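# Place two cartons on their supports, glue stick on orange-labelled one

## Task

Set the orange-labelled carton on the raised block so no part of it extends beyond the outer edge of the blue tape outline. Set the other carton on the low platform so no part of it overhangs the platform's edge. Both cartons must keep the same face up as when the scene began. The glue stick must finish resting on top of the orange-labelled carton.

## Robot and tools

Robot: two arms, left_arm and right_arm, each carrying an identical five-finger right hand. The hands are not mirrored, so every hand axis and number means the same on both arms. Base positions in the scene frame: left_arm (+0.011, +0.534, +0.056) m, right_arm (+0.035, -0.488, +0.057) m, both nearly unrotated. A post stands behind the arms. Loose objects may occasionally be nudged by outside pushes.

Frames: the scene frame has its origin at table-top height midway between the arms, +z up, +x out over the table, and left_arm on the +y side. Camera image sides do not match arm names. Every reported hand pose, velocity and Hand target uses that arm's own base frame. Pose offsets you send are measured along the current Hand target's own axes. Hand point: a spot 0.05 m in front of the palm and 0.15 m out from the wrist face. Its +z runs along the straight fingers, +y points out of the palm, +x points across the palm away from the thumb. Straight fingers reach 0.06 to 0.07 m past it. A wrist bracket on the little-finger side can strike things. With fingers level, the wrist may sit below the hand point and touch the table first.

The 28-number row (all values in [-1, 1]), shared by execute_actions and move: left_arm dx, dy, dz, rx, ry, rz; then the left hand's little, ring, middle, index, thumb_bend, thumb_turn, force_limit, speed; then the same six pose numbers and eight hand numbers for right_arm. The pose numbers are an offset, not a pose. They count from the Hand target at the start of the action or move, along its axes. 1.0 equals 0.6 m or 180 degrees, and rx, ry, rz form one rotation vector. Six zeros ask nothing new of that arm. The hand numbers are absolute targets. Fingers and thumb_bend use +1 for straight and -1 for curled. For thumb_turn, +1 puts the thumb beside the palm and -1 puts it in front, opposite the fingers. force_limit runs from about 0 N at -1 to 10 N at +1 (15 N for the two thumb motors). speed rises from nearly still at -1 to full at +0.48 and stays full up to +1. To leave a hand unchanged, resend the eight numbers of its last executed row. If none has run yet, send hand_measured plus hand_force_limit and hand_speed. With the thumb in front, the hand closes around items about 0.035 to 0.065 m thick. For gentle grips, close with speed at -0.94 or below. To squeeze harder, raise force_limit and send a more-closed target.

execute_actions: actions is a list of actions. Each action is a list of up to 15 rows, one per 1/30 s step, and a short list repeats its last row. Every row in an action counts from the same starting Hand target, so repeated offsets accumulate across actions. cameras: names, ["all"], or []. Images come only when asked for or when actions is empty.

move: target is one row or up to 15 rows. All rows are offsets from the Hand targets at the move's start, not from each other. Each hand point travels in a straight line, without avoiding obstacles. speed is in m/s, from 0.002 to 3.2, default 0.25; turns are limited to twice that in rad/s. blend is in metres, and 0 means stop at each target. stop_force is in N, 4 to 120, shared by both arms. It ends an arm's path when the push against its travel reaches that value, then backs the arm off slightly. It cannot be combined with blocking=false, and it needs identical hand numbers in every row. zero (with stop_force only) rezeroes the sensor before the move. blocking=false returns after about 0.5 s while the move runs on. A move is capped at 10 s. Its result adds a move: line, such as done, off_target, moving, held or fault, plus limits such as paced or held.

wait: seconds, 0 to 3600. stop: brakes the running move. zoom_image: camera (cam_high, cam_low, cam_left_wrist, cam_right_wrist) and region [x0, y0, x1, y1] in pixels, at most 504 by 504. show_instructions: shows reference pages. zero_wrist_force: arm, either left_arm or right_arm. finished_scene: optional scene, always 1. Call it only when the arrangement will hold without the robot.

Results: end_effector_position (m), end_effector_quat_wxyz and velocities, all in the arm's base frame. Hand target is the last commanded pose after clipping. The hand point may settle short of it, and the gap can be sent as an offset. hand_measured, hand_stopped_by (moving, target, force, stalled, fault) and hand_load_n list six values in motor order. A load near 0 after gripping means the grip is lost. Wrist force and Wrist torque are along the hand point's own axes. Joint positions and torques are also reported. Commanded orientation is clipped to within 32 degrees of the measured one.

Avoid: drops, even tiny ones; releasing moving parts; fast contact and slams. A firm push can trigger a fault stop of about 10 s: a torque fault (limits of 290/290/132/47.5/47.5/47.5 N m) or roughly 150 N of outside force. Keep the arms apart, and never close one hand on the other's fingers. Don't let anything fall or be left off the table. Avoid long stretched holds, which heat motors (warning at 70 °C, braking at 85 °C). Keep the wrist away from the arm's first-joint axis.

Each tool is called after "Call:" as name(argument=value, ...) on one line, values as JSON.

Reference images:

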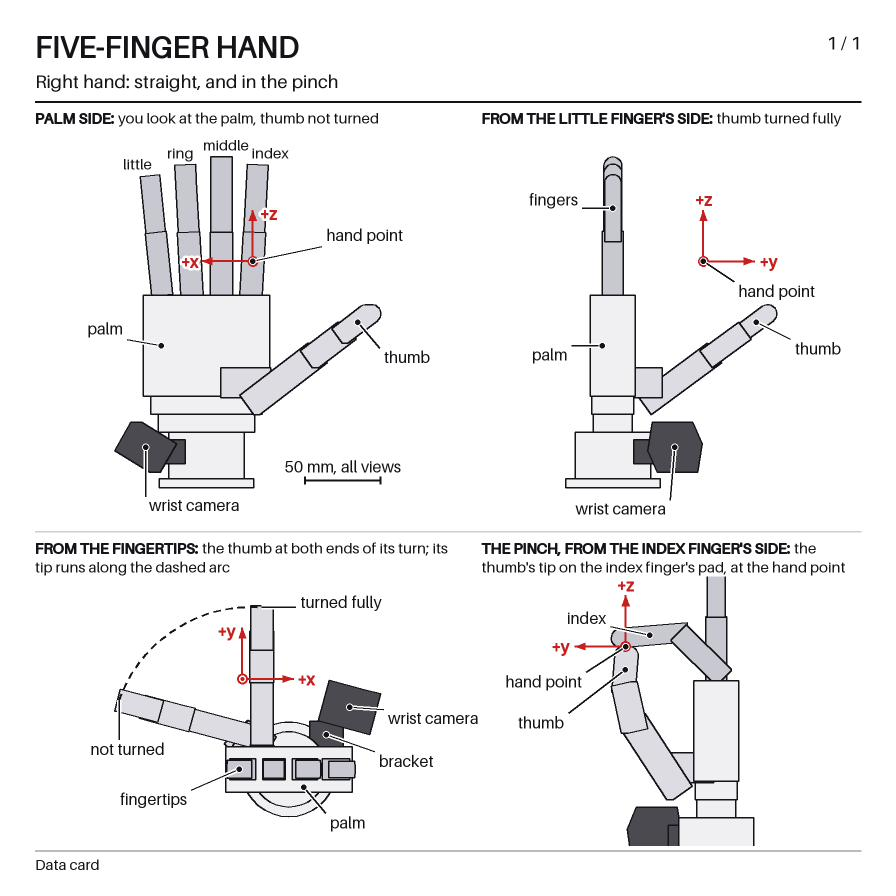

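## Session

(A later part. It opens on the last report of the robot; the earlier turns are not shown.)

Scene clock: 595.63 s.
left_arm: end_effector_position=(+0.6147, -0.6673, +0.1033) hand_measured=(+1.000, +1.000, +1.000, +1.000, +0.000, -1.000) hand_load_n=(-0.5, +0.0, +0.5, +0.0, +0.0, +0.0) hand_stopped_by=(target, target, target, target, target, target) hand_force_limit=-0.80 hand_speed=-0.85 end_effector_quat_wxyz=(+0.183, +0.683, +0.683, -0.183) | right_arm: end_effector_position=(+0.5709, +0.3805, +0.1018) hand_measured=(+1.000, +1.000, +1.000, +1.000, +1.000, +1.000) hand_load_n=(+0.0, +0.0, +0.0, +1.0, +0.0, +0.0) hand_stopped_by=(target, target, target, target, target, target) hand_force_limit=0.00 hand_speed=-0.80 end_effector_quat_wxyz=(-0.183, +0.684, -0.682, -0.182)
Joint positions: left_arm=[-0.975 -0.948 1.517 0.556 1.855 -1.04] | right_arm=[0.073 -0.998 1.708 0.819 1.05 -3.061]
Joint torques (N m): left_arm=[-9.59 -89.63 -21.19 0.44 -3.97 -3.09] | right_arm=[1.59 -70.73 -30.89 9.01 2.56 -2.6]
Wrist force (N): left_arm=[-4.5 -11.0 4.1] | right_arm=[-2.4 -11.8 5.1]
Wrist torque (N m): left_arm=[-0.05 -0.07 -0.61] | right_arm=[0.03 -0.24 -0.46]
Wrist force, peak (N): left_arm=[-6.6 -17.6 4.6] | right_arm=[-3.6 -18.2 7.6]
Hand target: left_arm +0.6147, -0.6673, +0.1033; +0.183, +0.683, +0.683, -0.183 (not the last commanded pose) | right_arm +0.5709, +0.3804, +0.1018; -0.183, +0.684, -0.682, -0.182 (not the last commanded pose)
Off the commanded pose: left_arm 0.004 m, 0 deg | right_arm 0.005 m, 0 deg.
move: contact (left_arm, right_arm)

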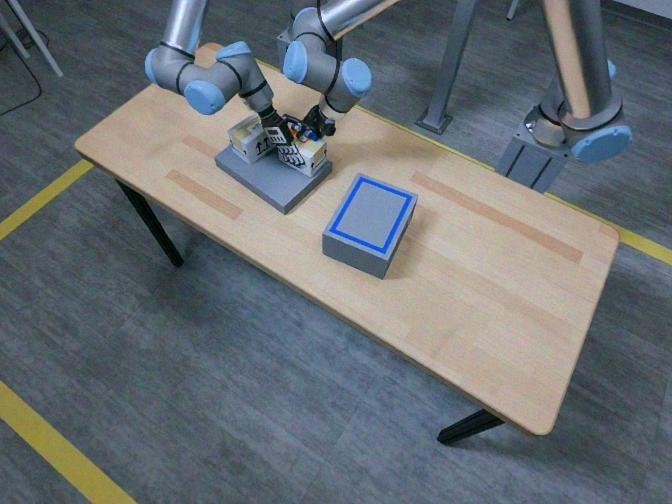

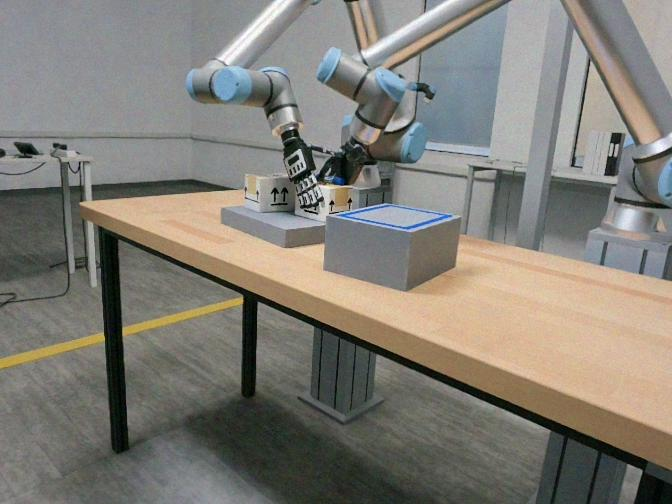

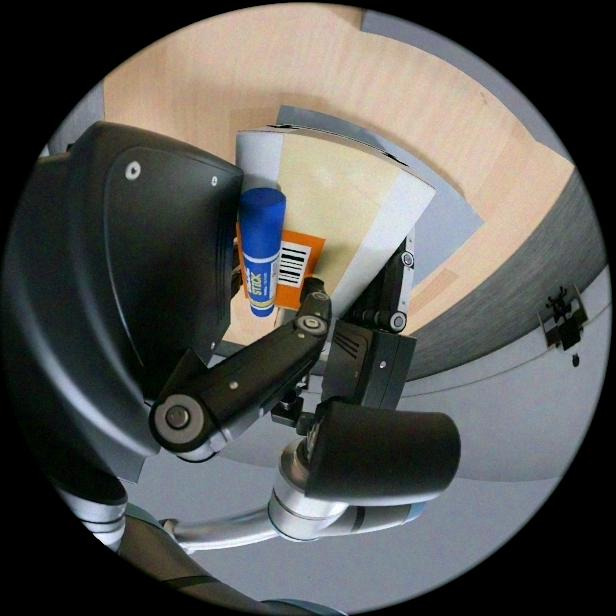

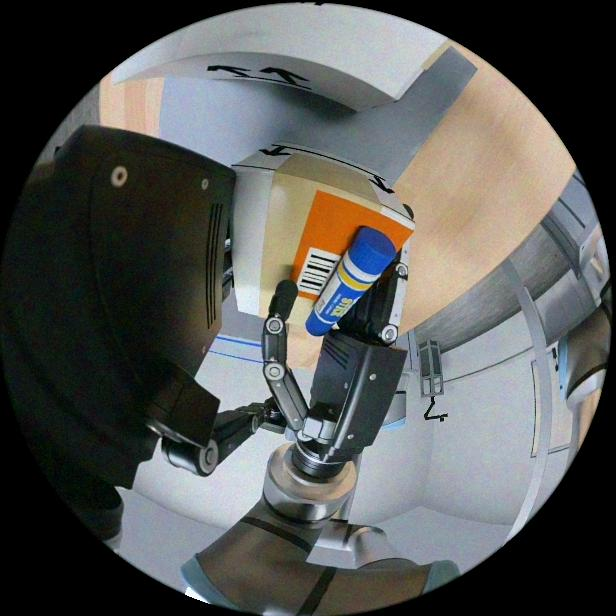

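Call:
move(target=[0,0.0016,0,0,0,0, 1,1,1,1,0.0,-1,-0.8,-0.85,0,0.0016,0,0,0,0,1,1,1,1,1,1,0,-0.8], speed=0.01)

Call:
move(target=[0,0,0,0,0,0, 1,1,1,1,-0.7,-1,-0.8,-0.92,0,0,0,0,0,0,1,1,1,1,1,1,0,-0.8], cameras=["all"])

Call:
zoom_image(camera="cam_left_wrist", region=[180, 80, 500, 400])

Call:
zoom_image(camera="cam_right_wrist", region=[250, 170, 450, 370])

Scene clock: 605.07 s.
left_arm: end_effector_position=(+0.6154, -0.6674, +0.1032) hand_measured=(+1.000, +1.000, +1.000, +1.000, +0.000, -1.000) hand_load_n=(+0.0, +0.5, +1.5, +0.5, +0.0, +0.0) hand_stopped_by=(target, target, target, target, target, target) hand_force_limit=-0.80 hand_speed=-0.85 end_effector_quat_wxyz=(+0.183, +0.683, +0.683, -0.183) | right_arm: end_effector_position=(+0.5702, +0.3804, +0.1017) hand_measured=(+1.000, +1.000, +1.000, +1.000, +1.000, +1.000) hand_load_n=(-0.5, +0.0, +0.5, +2.5, +0.0, +0.0) hand_stopped_by=(target, target, target, target, target, target) hand_force_limit=0.00 hand_speed=-0.80 end_effector_quat_wxyz=(-0.183, +0.684, -0.682, -0.182)
Joint positions: left_arm=[-0.974 -0.947 1.515 0.557 1.856 -1.039] | right_arm=[0.073 -0.999 1.71 0.818 1.05 -3.061]
Joint torques (N m): left_arm=[55.05 -68.3 -52.42 1.98 -8.1 3.34] | right_arm=[7.42 -92.86 5.57 11.48 2.94 0.31]
Wrist force (N): left_arm=[-9.3 -35.7 6.2] | right_arm=[-5.7 -36.6 9.8]
Wrist torque (N m): left_arm=[0.34 -0.25 -1.58] | right_arm=[0.45 -0.34 -0.91]
Wrist force, peak (N): left_arm=[-9.3 -35.7 6.2] | right_arm=[-5.7 -36.6 9.8]
Hand target: left_arm +0.6156, -0.6673, +0.1033; +0.183, +0.683, +0.683, -0.183 | right_arm +0.5700, +0.3804, +0.1018; -0.183, +0.684, -0.682, -0.182
Off the commanded pose: left_arm 0.000 m, 0 deg | right_arm 0.000 m, 0 deg.
move: done

Scene clock: 609.07 s.
left_arm: end_effector_position=(+0.6156, -0.6673, +0.1033) hand_measured=(+1.000, +1.000, +1.000, +1.000, -0.434, -1.000) hand_load_n=(+0.0, +0.5, +1.5, +0.5, +1.5, +0.5) hand_stopped_by=(target, target, target, target, force, target) hand_force_limit=-0.80 hand_speed=-0.92 end_effector_quat_wxyz=(+0.183, +0.683, +0.683, -0.183) | right_arm: end_effector_position=(+0.5700, +0.3804, +0.1018) hand_measured=(+1.000, +1.000, +1.000, +1.000, +1.000, +1.000) hand_load_n=(+0.0, +0.0, +1.0, +2.5, +0.0, +0.0) hand_stopped_by=(target, target, target, target, target, target) hand_force_limit=0.00 hand_speed=-0.80 end_effector_quat_wxyz=(-0.183, +0.684, -0.682, -0.182)
Joint positions: left_arm=[-0.974 -0.947 1.515 0.557 1.856 -1.039] | right_arm=[0.073 -1 1.711 0.818 1.05 -3.06]
Joint torques (N m): left_arm=[61.92 -68.26 -54.33 -1.79 -14.09 2.92] | right_arm=[27.49 -88.37 10.19 18.05 2.61 -0.34]
Wrist force (N): left_arm=[-11.4 -45.0 7.4] | right_arm=[-7.0 -45.5 10.9]
Wrist torque (N m): left_arm=[0.35 -0.28 -1.95] | right_arm=[0.61 -0.46 -1.08]
Wrist force, peak (N): left_arm=[-11.3 -45.3 6.9] | right_arm=[-7.9 -46.6 10.1]
Hand target: left_arm +0.6156, -0.6673, +0.1033; +0.183, +0.683, +0.683, -0.183 | right_arm +0.5700, +0.3804, +0.1018; -0.183, +0.684, -0.682, -0.182
Off the commanded pose: left_arm 0.000 m, 0 deg | right_arm 0.000 m, 0 deg.
move: done

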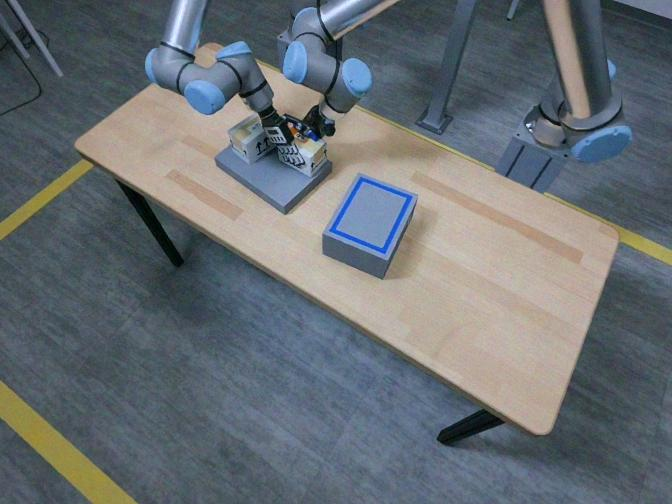

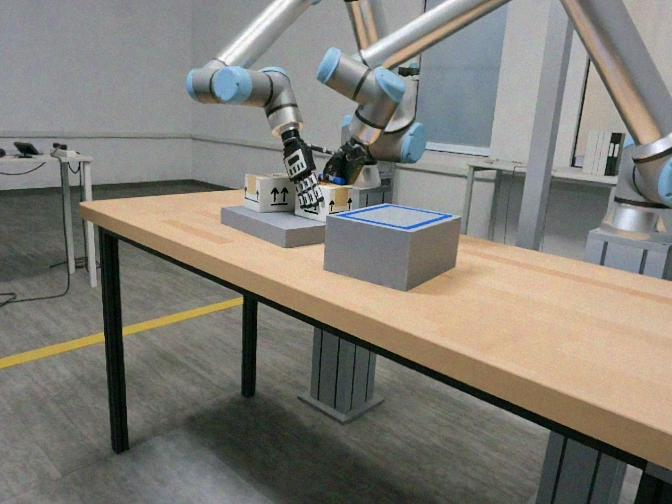

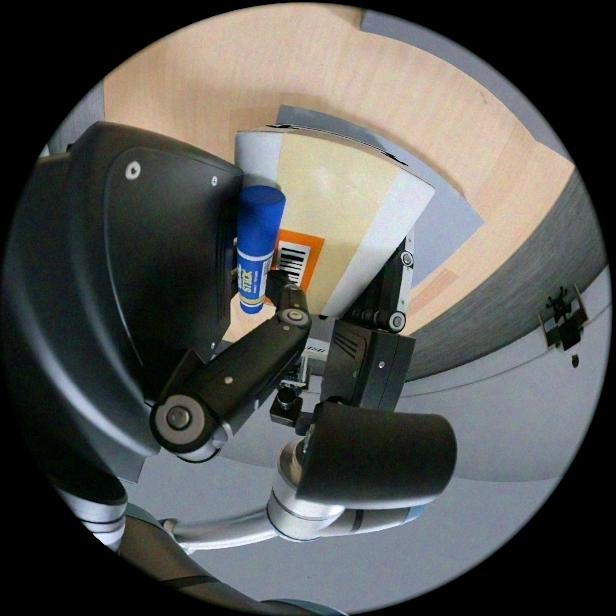

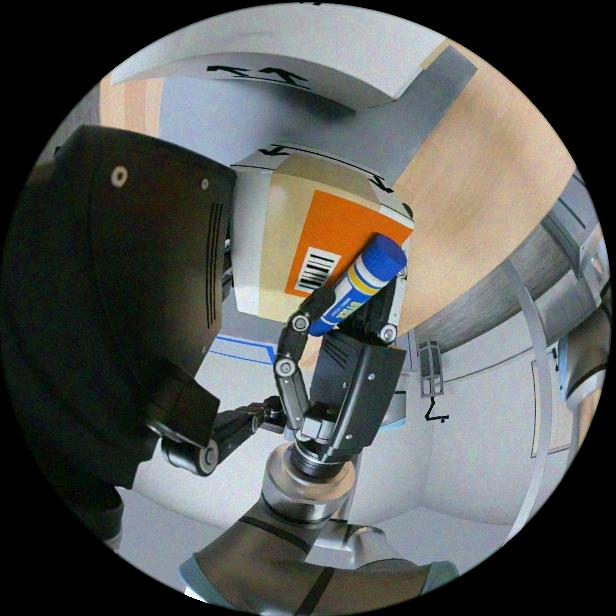

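Scaled by 1.575 from the camera's image (finer frame: 880x880).

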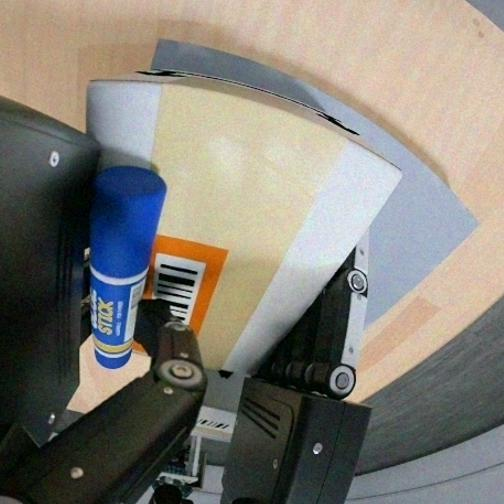

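Scaled by 2.520 from the camera's image (finer frame: 880x880).

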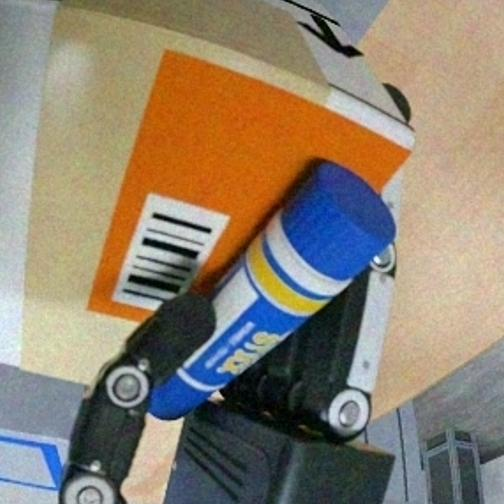

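Call:
move(target=[0,-0.0012,0,0,0,0, 1,1,1,1,-0.7,-1,-0.8,-0.92,0,-0.0012,0,0,0,0,1,1,1,1,1,1,0,-0.8], speed=0.01)

Scene clock: 614.17 s.
left_arm: end_effector_position=(+0.6151, -0.6673, +0.1033) hand_measured=(+1.000, +1.000, +1.000, +1.000, -0.434, -1.000) hand_load_n=(+0.0, +0.5, +1.0, +0.0, +1.5, +0.5) hand_stopped_by=(target, target, target, target, force, target) hand_force_limit=-0.80 hand_speed=-0.92 end_effector_quat_wxyz=(+0.183, +0.683, +0.683, -0.183) | right_arm: end_effector_position=(+0.5705, +0.3805, +0.1018) hand_measured=(+1.000, +1.000, +1.000, +1.000, +1.000, +1.000) hand_load_n=(+0.0, -0.5, +0.5, +1.5, +0.0, +0.0) hand_stopped_by=(target, target, target, target, target, target) hand_force_limit=0.00 hand_speed=-0.80 end_effector_quat_wxyz=(-0.183, +0.684, -0.682, -0.182)
Joint positions: left_arm=[-0.974 -0.948 1.516 0.557 1.855 -1.039] | right_arm=[0.073 -0.999 1.709 0.819 1.05 -3.061]
Joint torques (N m): left_arm=[5.11 -90.42 -23.45 -0.88 -9.25 -2.71] | right_arm=[10.44 -72.7 -25.17 13.07 2.47 -3.37]
Wrist force (N): left_arm=[-8.6 -25.5 6.9] | right_arm=[-5.4 -25.8 9.4]
Wrist torque (N m): left_arm=[0.13 -0.27 -1.10] | right_arm=[0.23 -0.41 -0.74]
Wrist force, peak (N): left_arm=[-12.1 -45.9 6.5] | right_arm=[-7.9 -47.0 10.1]
Hand target: left_arm +0.6149, -0.6673, +0.1033; +0.183, +0.683, +0.683, -0.183 | right_arm +0.5707, +0.3804, +0.1018; -0.183, +0.684, -0.682, -0.182
Off the commanded pose: left_arm 0.000 m, 0 deg | right_arm 0.000 m, 0 deg.
move: done

Call:
move(target=[[0,0.0006,0,0,0,0, 1,1,1,1,-0.7,-1,-0.8,-0.92,0,0.0006,0,0,0,0,1,1,1,1,1,1,0,-0.8],[-0.01667,0.0006,-0.02887,0,0,0, 1,1,1,1,-0.7,-1,-0.8,-0.92,-0.01667,0.0006,-0.02887,0,0,0,1,1,1,1,1,1,0,-0.8]], speed=[0.01,0.02], cameras=["all"])

Call:
zoom_image(camera="cam_left_wrist", region=[180, 80, 500, 400])

Call:
zoom_image(camera="cam_right_wrist", region=[250, 170, 450, 370])

Call:
zoom_image(camera="cam_low", region=[230, 120, 400, 270])

Scene clock: 621.60 s.
left_arm: end_effector_position=(+0.6153, -0.6673, +0.1230) hand_measured=(+1.000, +1.000, +1.000, +1.000, -0.434, -1.000) hand_load_n=(+0.0, +0.5, +1.0, +0.0, +1.5, +0.0) hand_stopped_by=(target, target, target, target, force, target) hand_force_limit=-0.80 hand_speed=-0.92 end_effector_quat_wxyz=(+0.183, +0.683, +0.683, -0.183) | right_arm: end_effector_position=(+0.5703, +0.3804, +0.1215) hand_measured=(+1.000, +1.000, +1.000, +1.000, +1.000, +1.000) hand_load_n=(+0.0, +0.0, +0.5, +2.0, -0.5, +0.0) hand_stopped_by=(target, target, target, target, target, target) hand_force_limit=0.00 hand_speed=-0.80 end_effector_quat_wxyz=(-0.183, +0.684, -0.682, -0.182)
Joint positions: left_arm=[-0.974 -0.965 1.504 0.585 1.855 -1.039] | right_arm=[0.073 -1.02 1.701 0.848 1.05 -3.06]
Joint torques (N m): left_arm=[49.42 -90.91 -51.74 2.57 -10.12 2.82] | right_arm=[22.47 -89.06 -23.37 14.45 1.07 0.55]
Wrist force (N): left_arm=[-9.2 -29.5 5.4] | right_arm=[-6.0 -31.2 8.3]
Wrist torque (N m): left_arm=[0.20 -0.20 -1.31] | right_arm=[0.27 -0.34 -0.85]
Wrist force, peak (N): left_arm=[-8.5 -30.1 6.6] | right_arm=[-5.7 -31.6 8.1]
Hand target: left_arm +0.6153, -0.6673, +0.1233; +0.183, +0.683, +0.683, -0.183 | right_arm +0.5703, +0.3805, +0.1218; -0.183, +0.684, -0.682, -0.182
Off the commanded pose: left_arm 0.000 m, 0 deg | right_arm 0.000 m, 0 deg.
move: done

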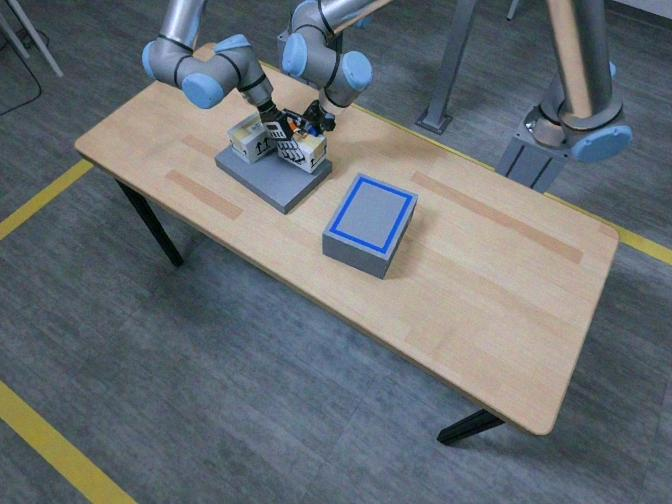

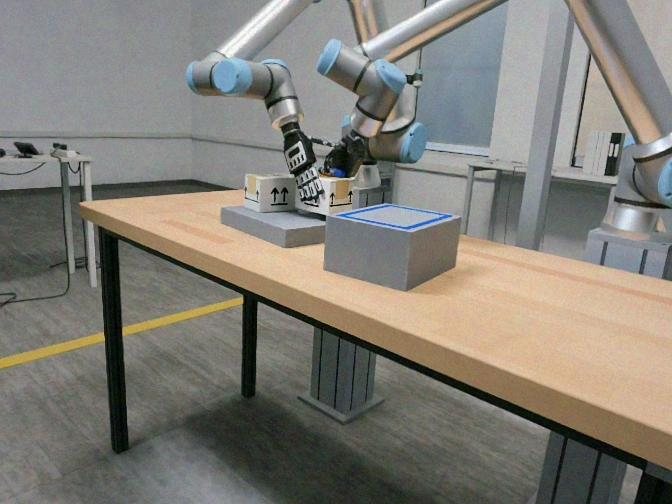

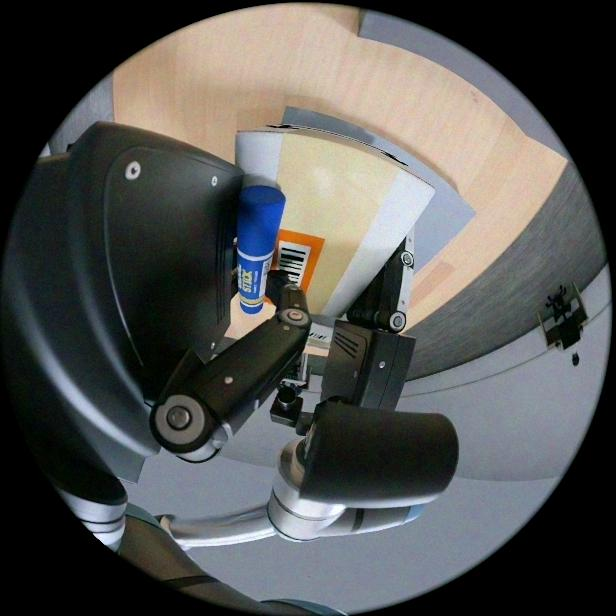

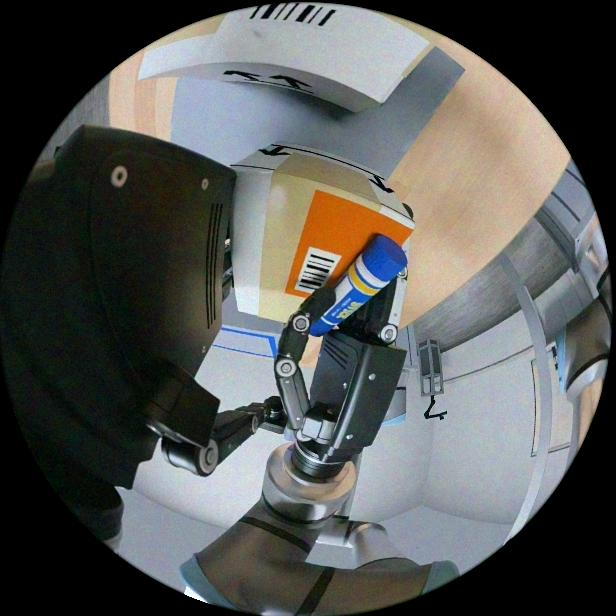

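Scaled by 1.575 from the camera's image (finer frame: 880x880).

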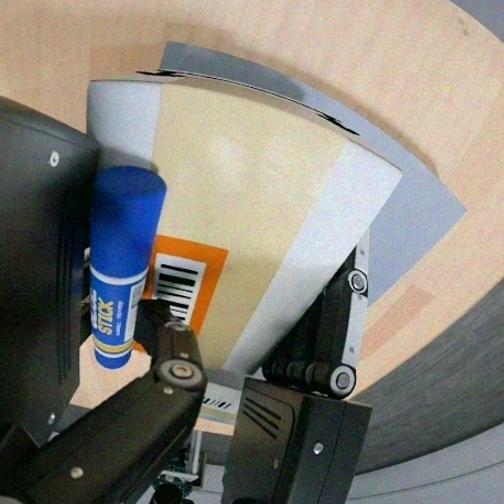

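Scaled by 2.520 from the camera's image (finer frame: 880x880).

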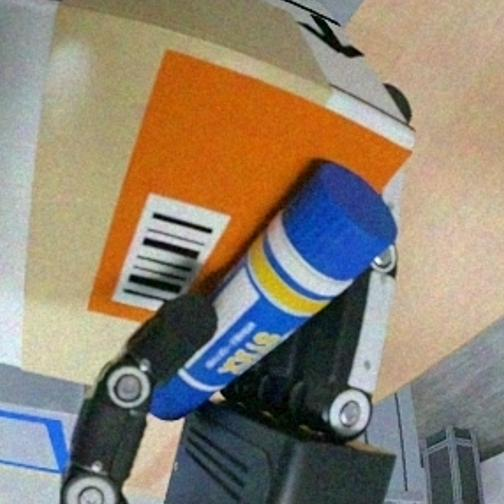

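Scaled by 2.965 from the camera's image (finer frame: 960x720).

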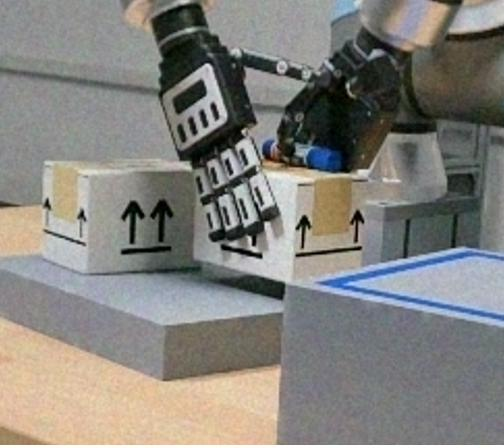

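Call:
move(target=[[-0.075,0,-0.1299,0,0,0, 1,1,1,1,-0.7,-1,-0.8,-0.92,-0.075,0,-0.1299,0,0,0,1,1,1,1,1,1,0,-0.8],[0.16085,0.07783,-0.26607,0,0,0, 1,1,1,1,-0.7,-1,-0.8,-0.92,-0.31012,-0.08058,0.00585,0,0,0,1,1,1,1,1,1,0,-0.8]], speed=0.06, blend=0.03, cameras=["all"])

Scene clock: 634.33 s.
left_arm: end_effector_position=(+0.6186, -0.6549, +0.2097) hand_measured=(+1.000, +1.000, +1.000, +1.000, -0.434, -1.000) hand_load_n=(+0.0, +2.0, +6.0, +6.0, +0.5, +0.0) hand_stopped_by=(target, target, target, target, force, target) hand_force_limit=-0.80 hand_speed=-0.92 end_effector_quat_wxyz=(+0.183, +0.683, +0.683, -0.183) | right_arm: end_effector_position=(+0.5722, +0.3875, +0.2031) hand_measured=(+1.000, +1.000, +1.000, +1.000, +1.000, +1.000) hand_load_n=(+0.0, +0.0, +1.5, +4.5, +0.0, +0.0) hand_stopped_by=(target, target, target, target, target, target) hand_force_limit=0.00 hand_speed=-0.80 end_effector_quat_wxyz=(-0.183, +0.684, -0.682, -0.182)
Joint positions: left_arm=[-0.96 -1.038 1.455 0.712 1.862 -1.026] | right_arm=[0.083 -1.093 1.644 0.971 1.051 -3.048]
Joint torques (N m): left_arm=[112.54 -103.82 -42.67 1.79 -25.73 1.17] | right_arm=[-14 -56.69 34.66 19.98 8.51 -5.41]
Wrist force (N): left_arm=[-29.2 -81.3 49.6] | right_arm=[-50.6 -83.9 6.1]
Wrist torque (N m): left_arm=[2.30 -2.39 -2.79] | right_arm=[1.60 -1.54 -3.02]
Wrist force, peak (N): left_arm=[-29.2 -81.3 49.6] | right_arm=[-50.6 -83.9 6.1]
Hand target: left_arm +0.6189, -0.6545, +0.2099; +0.183, +0.683, +0.683, -0.183 (not the last commanded pose) | right_arm +0.5721, +0.3873, +0.2028; -0.183, +0.684, -0.682, -0.182 (not the last commanded pose)
Off the commanded pose: left_arm 0.157 m, 0 deg | right_arm 0.163 m, 0 deg.
move: held (right_arm; a check stopped the path), off_target (left_arm; braked when a check withheld steps of right_arm); path passed 0 of 2 targets; limits=held
pose unreachable (right arm): on one or more control steps of this call, first in action 0 (counted from 0), this arm could not follow its commanded pose, so it was not sent that pose on those steps. It may still have moved: this result reports where it is.
cause: moving toward the commanded pose would bring a part of the arm too close to another arm (a part of this arm just beyond joint 6 (wrist 3) and a part of the left arm just beyond its joint 6 (wrist 3), along the way the arms are being sent, or toward where that arm still pushes).

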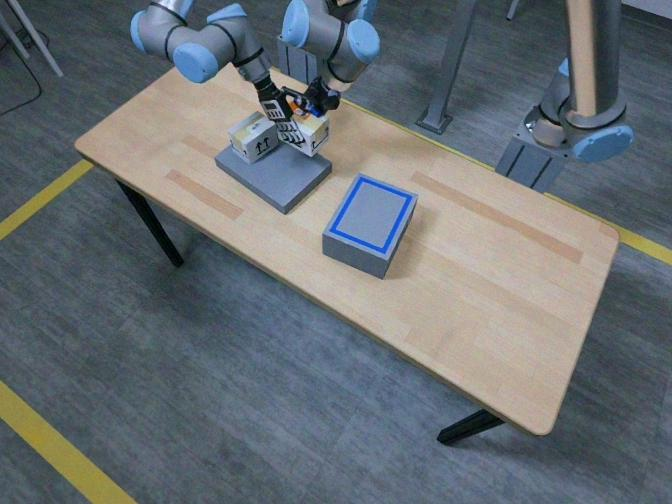

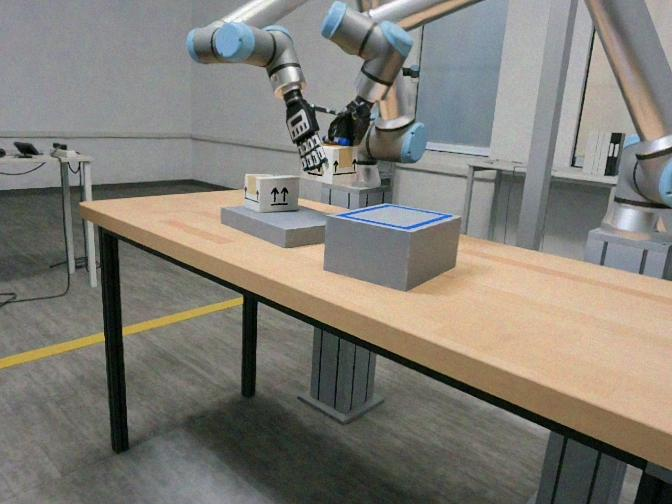

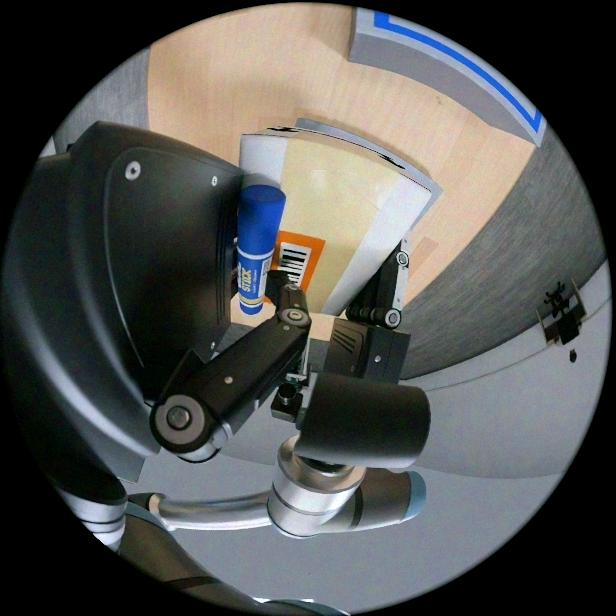

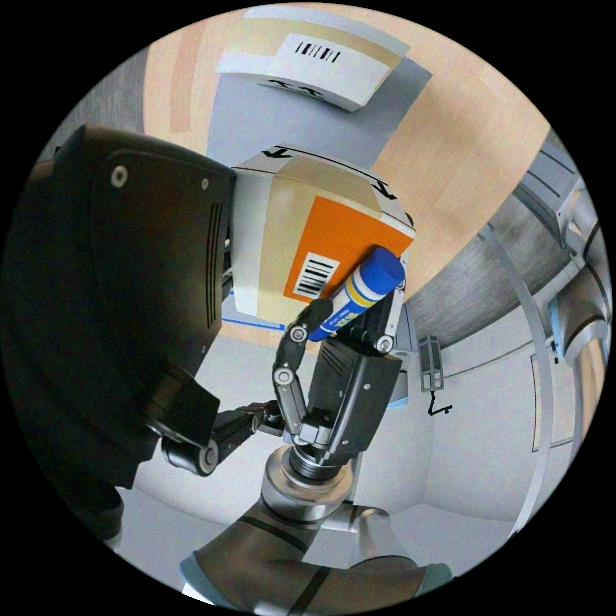

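Call:
move(target=[-0.002,-0.0015,0.0065,0,0,0, 1,1,1,1,-0.7,-1,-0.8,-0.92,-0.0067,-0.0015,-0.0015,0,0,0,1,1,1,1,1,1,0,-0.8], speed=0.01)

Scene clock: 648.80 s.
left_arm: end_effector_position=(+0.6184, -0.6570, +0.2074) hand_measured=(+1.000, +1.000, +1.000, +1.000, -0.436, -1.000) hand_load_n=(+0.0, +0.5, +1.0, +0.0, +1.0, +0.0) hand_stopped_by=(target, target, target, target, force, target) hand_force_limit=-0.80 hand_speed=-0.92 end_effector_quat_wxyz=(+0.183, +0.683, +0.683, -0.183) | right_arm: end_effector_position=(+0.5728, +0.3900, +0.2053) hand_measured=(+1.000, +1.000, +1.000, +1.000, +1.000, +1.000) hand_load_n=(+0.0, +0.5, +1.0, +0.5, +0.0, +0.0) hand_stopped_by=(target, target, target, target, target, target) hand_force_limit=0.00 hand_speed=-0.80 end_effector_quat_wxyz=(-0.183, +0.684, -0.682, -0.182)
Joint positions: left_arm=[-0.963 -1.035 1.455 0.708 1.86 -1.029] | right_arm=[0.087 -1.092 1.638 0.975 1.051 -3.044]
Joint torques (N m): left_arm=[8.71 -65.35 -65.12 -8.02 -9.85 -2.33] | right_arm=[41.5 -75.01 -22.61 18.67 -6.15 1.32]
Wrist force (N): left_arm=[3.8 -45.4 -0.2] | right_arm=[6.8 -45.9 0.9]
Wrist torque (N m): left_arm=[0.39 0.15 -1.63] | right_arm=[0.62 0.12 -0.97]
Wrist force, peak (N): left_arm=[-34.7 -97.7 56.2] | right_arm=[-59.4 -100.9 5.8]
Hand target: left_arm +0.6180, -0.6575, +0.2072; +0.183, +0.683, +0.683, -0.183 | right_arm +0.5730, +0.3903, +0.2056; -0.183, +0.684, -0.682, -0.182
Off the commanded pose: left_arm 0.001 m, 0 deg | right_arm 0.000 m, 0 deg.
move: done

Call:
move(target=[0,-0.0009,0,0,0,0, 1,1,1,1,-0.7,-1,-0.8,-0.92,0,-0.0009,0,0,0,0,1,1,1,1,1,1,0,-0.8], speed=0.01)

Call:
move(target=[0.02359,0.00778,-0.01362,0,0,0, 1,1,1,1,-0.7,-1,-0.8,-0.92,-0.02351,-0.00806,0.01358,0,0,0,1,1,1,1,1,1,0,-0.8], speed=0.03)

Scene clock: 653.70 s.
left_arm: end_effector_position=(+0.6176, -0.6575, +0.2072) hand_measured=(+1.000, +1.000, +1.000, +1.000, -0.436, -1.000) hand_load_n=(+0.0, +0.0, +0.0, +0.0, +1.0, +0.0) hand_stopped_by=(target, target, target, target, force, target) hand_force_limit=-0.80 hand_speed=-0.92 end_effector_quat_wxyz=(+0.183, +0.683, +0.683, -0.183) | right_arm: end_effector_position=(+0.5734, +0.3904, +0.2057) hand_measured=(+1.000, +1.000, +1.000, +1.000, +1.000, +1.000) hand_load_n=(+0.0, +0.5, +0.5, +0.0, +0.0, +0.0) hand_stopped_by=(target, target, target, target, target, target) hand_force_limit=0.00 hand_speed=-0.80 end_effector_quat_wxyz=(-0.183, +0.684, -0.682, -0.182)
Joint positions: left_arm=[-0.964 -1.035 1.455 0.707 1.86 -1.03] | right_arm=[0.088 -1.092 1.637 0.975 1.051 -3.043]
Joint torques (N m): left_arm=[-12.05 -85.92 -29.82 -3.5 -4.12 -2.65] | right_arm=[21.17 -70.75 -34.82 10.37 -8 -1.73]
Wrist force (N): left_arm=[6.1 -15.2 -2.4] | right_arm=[7.8 -16.7 -1.7]
Wrist torque (N m): left_arm=[0.04 0.23 -0.59] | right_arm=[0.13 0.31 -0.45]
Wrist force, peak (N): left_arm=[4.3 -43.2 -1.9] | right_arm=[7.2 -45.2 -0.8]
Hand target: left_arm +0.6175, -0.6575, +0.2072; +0.183, +0.683, +0.683, -0.183 | right_arm +0.5735, +0.3903, +0.2056; -0.183, +0.684, -0.682, -0.182
Off the commanded pose: left_arm 0.000 m, 0 deg | right_arm 0.000 m, 0 deg.
move: done

Scene clock: 654.20 s.
left_arm: end_effector_position=(+0.6184, -0.6538, +0.2072) hand_measured=(+1.000, +1.000, +1.000, +1.000, -0.436, -1.000) hand_load_n=(+0.0, +0.0, +1.5, +0.5, +1.0, +0.5) hand_stopped_by=(target, target, target, target, force, target) hand_force_limit=-0.80 hand_speed=-0.92 end_effector_quat_wxyz=(+0.183, +0.683, +0.683, -0.183) | right_arm: end_effector_position=(+0.5736, +0.3909, +0.2056) hand_measured=(+1.000, +1.000, +1.000, +1.000, +1.000, +1.000) hand_load_n=(+0.0, +0.0, +0.5, +2.5, +0.0, +0.0) hand_stopped_by=(target, target, target, target, target, target) hand_force_limit=0.00 hand_speed=-0.80 end_effector_quat_wxyz=(-0.183, +0.684, -0.682, -0.182)
Joint positions: left_arm=[-0.96 -1.038 1.46 0.707 1.862 -1.026] | right_arm=[0.088 -1.091 1.636 0.975 1.051 -3.043]
Joint torques (N m): left_arm=[54.07 -83.71 -25.04 -0.83 -6.41 2.81] | right_arm=[-17.07 -93.05 -4.42 9.95 -3.29 -3.59]
Wrist force (N): left_arm=[-13.1 -28.2 4.9] | right_arm=[-7.7 -30.1 11.5]
Wrist torque (N m): left_arm=[0.22 -0.36 -1.41] | right_arm=[0.37 -0.36 -0.50]
Wrist force, peak (N): left_arm=[-13.1 -28.2 4.9] | right_arm=[-7.7 -30.1 11.5]
Hand target: left_arm +0.6186, -0.6535, +0.2072; +0.183, +0.683, +0.683, -0.183 (not the last commanded pose) | right_arm +0.5735, +0.3907, +0.2057; -0.183, +0.684, -0.682, -0.182 (not the last commanded pose)
Off the commanded pose: left_arm 0.013 m, 0 deg | right_arm 0.016 m, 0 deg.
move: held (right_arm; a check stopped the path), off_target (left_arm; braked when a check withheld steps of right_arm); limits=held
pose unreachable (right arm): on one or more control steps of this call, first in action 0 (counted from 0), this arm could not follow its commanded pose, so it was not sent that pose on those steps. It may still have moved: this result reports where it is.
cause: moving toward the commanded pose would bring a part of the arm too close to another arm (a part of this arm just beyond joint 6 (wrist 3) and a part of the left arm just beyond its joint 6 (wrist 3), 7 mm apart when this arm was first held).

Call:
move(target=[-0.0052,0,0.003,0,0,0, 1,1,1,1,-0.7,-1,-0.8,-0.92,0,0,0,0,0,0,1,1,1,1,1,1,0,-0.8], speed=0.01)

Call:
move(target=[0,0,0,0,0,0, 1,1,1,1,-0.7,-1,-0.8,-0.92,0,0,0,0,0,0,1,1,1,1,0.3,1,0,-0.6], cameras=["all"])

Scene clock: 678.33 s.
left_arm: end_effector_position=(+0.6187, -0.6567, +0.2071) hand_measured=(+1.000, +1.000, +1.000, +1.000, -0.436, -1.000) hand_load_n=(+0.0, +0.5, +0.5, +0.0, +1.0, +0.0) hand_stopped_by=(target, target, target, target, force, target) hand_force_limit=-0.80 hand_speed=-0.92 end_effector_quat_wxyz=(+0.183, +0.683, +0.683, -0.183) | right_arm: end_effector_position=(+0.5736, +0.3907, +0.2056) hand_measured=(+1.000, +1.000, +1.000, +1.000, +1.000, +1.000) hand_load_n=(+0.0, +0.0, +0.5, +0.0, +0.0, +0.0) hand_stopped_by=(target, target, target, target, target, target) hand_force_limit=0.00 hand_speed=-0.80 end_effector_quat_wxyz=(-0.183, +0.684, -0.682, -0.182)
Joint positions: left_arm=[-0.962 -1.035 1.455 0.708 1.861 -1.028] | right_arm=[0.088 -1.091 1.636 0.975 1.051 -3.043]
Joint torques (N m): left_arm=[-2.46 -64.88 -63.88 -3.25 -9.08 -2.34] | right_arm=[2.97 -93.14 -3.05 14.39 -2.17 -2.41]
Wrist force (N): left_arm=[8.4 -35.6 -2.9] | right_arm=[10.6 -35.9 -1.4]
Wrist torque (N m): left_arm=[0.35 0.30 -1.18] | right_arm=[0.50 0.38 -0.46]
Wrist force, peak (N): left_arm=[-18.2 -38.6 7.0] | right_arm=[-10.5 -39.6 17.0]
Hand target: left_arm +0.6186, -0.6571, +0.2072; +0.183, +0.683, +0.683, -0.183 | right_arm +0.5735, +0.3907, +0.2057; -0.183, +0.684, -0.682, -0.182
Off the commanded pose: left_arm 0.000 m, 0 deg | right_arm 0.000 m, 0 deg.
move: done

Scene clock: 679.83 s.
left_arm: end_effector_position=(+0.6186, -0.6571, +0.2072) hand_measured=(+1.000, +1.000, +1.000, +1.000, -0.436, -1.000) hand_load_n=(+0.0, +0.0, +0.0, +0.0, +1.0, +0.0) hand_stopped_by=(target, target, target, target, force, target) hand_force_limit=-0.80 hand_speed=-0.92 end_effector_quat_wxyz=(+0.183, +0.683, +0.683, -0.183) | right_arm: end_effector_position=(+0.5735, +0.3907, +0.2057) hand_measured=(+1.000, +1.000, +1.000, +1.000, +0.300, +1.000) hand_load_n=(+0.0, +0.5, +0.5, +0.0, +0.0, +0.0) hand_stopped_by=(target, target, target, target, target, target) hand_force_limit=0.00 hand_speed=-0.60 end_effector_quat_wxyz=(-0.183, +0.684, -0.682, -0.182)
Joint positions: left_arm=[-0.962 -1.034 1.454 0.708 1.861 -1.028] | right_arm=[0.088 -1.091 1.636 0.975 1.051 -3.043]
Joint torques (N m): left_arm=[-3.43 -63.3 -66.35 -7.4 -6.89 -1.57] | right_arm=[41.89 -79.27 -8.54 11.06 -10.34 1.07]
Wrist force (N): left_arm=[11.5 -37.2 -6.1] | right_arm=[13.7 -38.2 -4.6]
Wrist torque (N m): left_arm=[0.37 0.50 -1.31] | right_arm=[0.57 0.58 -0.49]
Wrist force, peak (N): left_arm=[12.2 -37.4 -5.1] | right_arm=[13.7 -38.7 -4.7]
Hand target: left_arm +0.6186, -0.6571, +0.2072; +0.183, +0.683, +0.683, -0.183 | right_arm +0.5735, +0.3907, +0.2057; -0.183, +0.684, -0.682, -0.182
Off the commanded pose: left_arm 0.000 m, 0 deg | right_arm 0.000 m, 0 deg.
move: done

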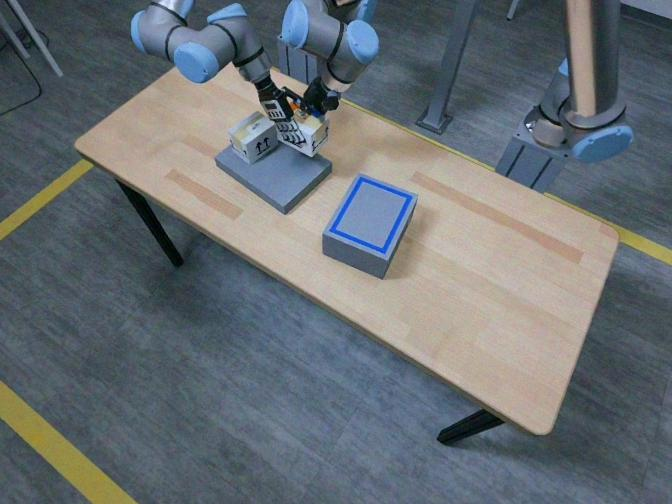

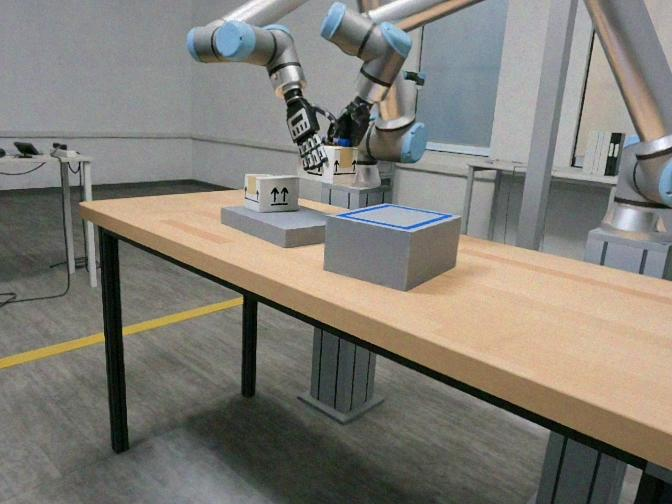

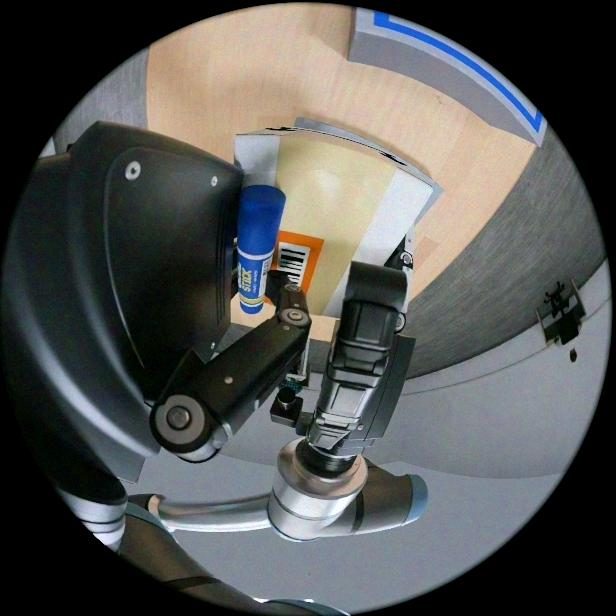

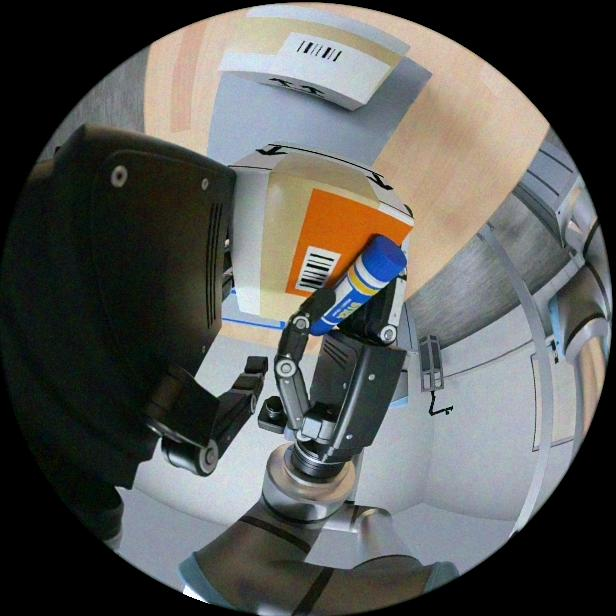

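Call:
move(target=[0.001,-0.0003,-0.0006,0,0,0, 1,1,1,1,-0.7,-1,-0.8,-0.92,0.001,-0.0003,-0.0006,0,0,0,1,1,1,1,0.3,1,0,-0.6], speed=0.01)

Call:
move(target=[0.1823,0.06,-0.10525,0,0,0, 1,1,1,1,-0.7,-1,-0.8,-0.92,-0.18172,-0.06217,0.10492,0,0,0,1,1,1,1,0.3,1,0,-0.6], speed=0.04, cameras=["all"])

Scene clock: 689.20 s.
left_arm: end_effector_position=(+0.6184, -0.6565, +0.2072) hand_measured=(+1.000, +1.000, +1.000, +1.000, -0.436, -1.000) hand_load_n=(+0.0, +0.5, +1.0, +0.0, +1.0, +0.5) hand_stopped_by=(target, target, target, target, force, target) hand_force_limit=-0.80 hand_speed=-0.92 end_effector_quat_wxyz=(+0.183, +0.683, +0.683, -0.183) | right_arm: end_effector_position=(+0.5737, +0.3902, +0.2057) hand_measured=(+1.000, +1.000, +1.000, +1.000, +0.300, +1.000) hand_load_n=(+0.0, +0.5, +0.5, +0.5, +0.0, +0.0) hand_stopped_by=(target, target, target, target, target, target) hand_force_limit=0.00 hand_speed=-0.60 end_effector_quat_wxyz=(-0.183, +0.684, -0.682, -0.182)
Joint positions: left_arm=[-0.962 -1.035 1.455 0.708 1.861 -1.028] | right_arm=[0.087 -1.091 1.636 0.976 1.051 -3.044]
Joint torques (N m): left_arm=[38.67 -83.72 -30.46 -2.28 -2.98 3.33] | right_arm=[-9.87 -89.06 -8.81 11.54 -5.63 -2.59]
Wrist force (N): left_arm=[1.2 -21.4 1.9] | right_arm=[2.5 -22.3 1.4]
Wrist torque (N m): left_arm=[0.10 0.07 -0.77] | right_arm=[0.20 0.13 -0.23]
Wrist force, peak (N): left_arm=[12.4 -38.2 -5.2] | right_arm=[14.6 -39.3 -4.9]
Hand target: left_arm +0.6184, -0.6564, +0.2072; +0.183, +0.683, +0.683, -0.183 | right_arm +0.5737, +0.3900, +0.2057; -0.183, +0.684, -0.682, -0.182
Off the commanded pose: left_arm 0.000 m, 0 deg | right_arm 0.000 m, 0 deg.
move: done

Scene clock: 692.90 s.
left_arm: end_effector_position=(+0.6544, -0.5303, +0.2072) hand_measured=(+1.000, +1.000, +1.000, +1.000, -0.436, -1.000) hand_load_n=(+0.0, +0.5, +1.0, +0.0, +1.0, +0.0) hand_stopped_by=(target, target, target, target, force, target) hand_force_limit=-0.80 hand_speed=-0.92 end_effector_quat_wxyz=(+0.183, +0.683, +0.683, -0.183) | right_arm: end_effector_position=(+0.6106, +0.5159, +0.2055) hand_measured=(+1.000, +1.000, +1.000, +1.000, +0.300, +1.000) hand_load_n=(+0.0, +0.0, +0.5, +0.5, +0.0, +0.0) hand_stopped_by=(target, target, target, target, target, target) hand_force_limit=0.00 hand_speed=-0.60 end_effector_quat_wxyz=(-0.183, +0.684, -0.682, -0.182)
Joint positions: left_arm=[-0.808 -1.1 1.567 0.708 1.923 -0.88] | right_arm=[0.257 -0.976 1.427 0.975 1.067 -2.851]
Joint torques (N m): left_arm=[30.96 -81.41 -30.19 0.87 -2.24 3.55] | right_arm=[26.6 -77.31 -35.64 11.84 0.82 1.34]
Wrist force (N): left_arm=[-0.7 -22.1 3.8] | right_arm=[0.1 -22.8 2.8]
Wrist torque (N m): left_arm=[0.06 -0.05 -0.88] | right_arm=[0.18 -0.05 -0.53]
Wrist force, peak (N): left_arm=[-2.3 -25.1 2.3] | right_arm=[0.5 -25.8 4.3]
Hand target: left_arm +0.6544, -0.5301, +0.2072; +0.183, +0.683, +0.683, -0.183 | right_arm +0.6107, +0.5160, +0.2055; -0.183, +0.684, -0.682, -0.182
Off the commanded pose: left_arm 0.000 m, 0 deg | right_arm 0.000 m, 0 deg.
move: done

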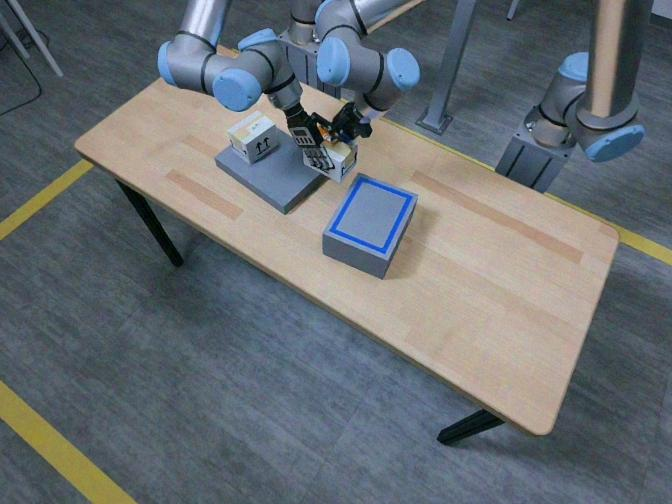

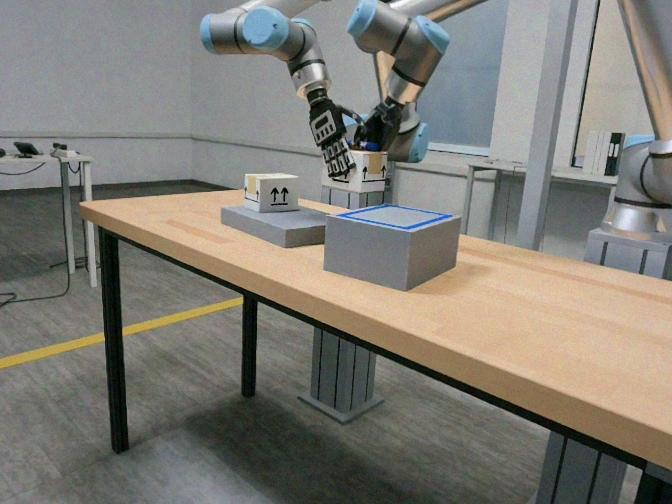

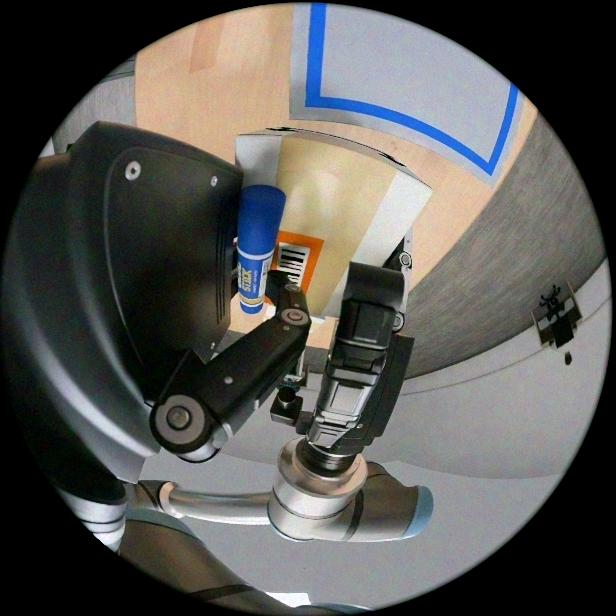

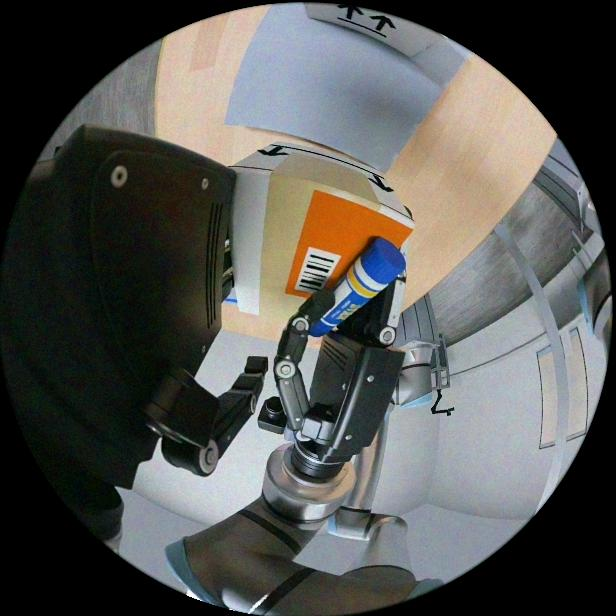

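Call:
move(target=[0.27482,0.09133,-0.15867,0,0,0, 1,1,1,1,-0.7,-1,-0.8,-0.92,-0.27409,-0.0935,0.15825,0,0,0,1,1,1,1,0.3,1,0,-0.6], speed=0.05)

Scene clock: 701.30 s.
left_arm: end_effector_position=(+0.7091, -0.3397, +0.2070) hand_measured=(+1.000, +1.000, +1.000, +1.000, -0.436, -1.000) hand_load_n=(+0.5, +0.5, +1.0, +0.0, +1.0, +0.0) hand_stopped_by=(target, target, target, target, force, target) hand_force_limit=-0.80 hand_speed=-0.92 end_effector_quat_wxyz=(+0.183, +0.683, +0.683, -0.183) | right_arm: end_effector_position=(+0.6662, +0.7060, +0.2054) hand_measured=(+1.000, +1.000, +1.000, +1.000, +0.300, +1.000) hand_load_n=(+0.0, +0.0, +1.0, +0.5, +0.0, +0.0) hand_stopped_by=(target, target, target, target, target, target) hand_force_limit=0.00 hand_speed=-0.60 end_effector_quat_wxyz=(-0.183, +0.684, -0.682, -0.182)
Joint positions: left_arm=[-0.531 -1.123 1.628 0.781 2.016 -0.597] | right_arm=[0.452 -0.735 0.984 1.076 1.105 -2.634]
Joint torques (N m): left_arm=[34.77 -59.65 -61.77 -2.69 -1.63 3.14] | right_arm=[45.1 -100.28 -36.19 14.06 -2.33 1.37]
Wrist force (N): left_arm=[2.1 -32.6 4.0] | right_arm=[1.7 -34.7 0.8]
Wrist torque (N m): left_arm=[0.42 0.08 -1.31] | right_arm=[0.39 0.10 -0.77]
Wrist force, peak (N): left_arm=[2.6 -37.7 3.9] | right_arm=[1.3 -40.1 0.1]
Hand target: left_arm +0.7092, -0.3397, +0.2071; +0.183, +0.683, +0.683, -0.183 | right_arm +0.6663, +0.7061, +0.2054; -0.183, +0.684, -0.682, -0.182
Off the commanded pose: left_arm 0.000 m, 0 deg | right_arm 0.000 m, 0 deg.
move: done


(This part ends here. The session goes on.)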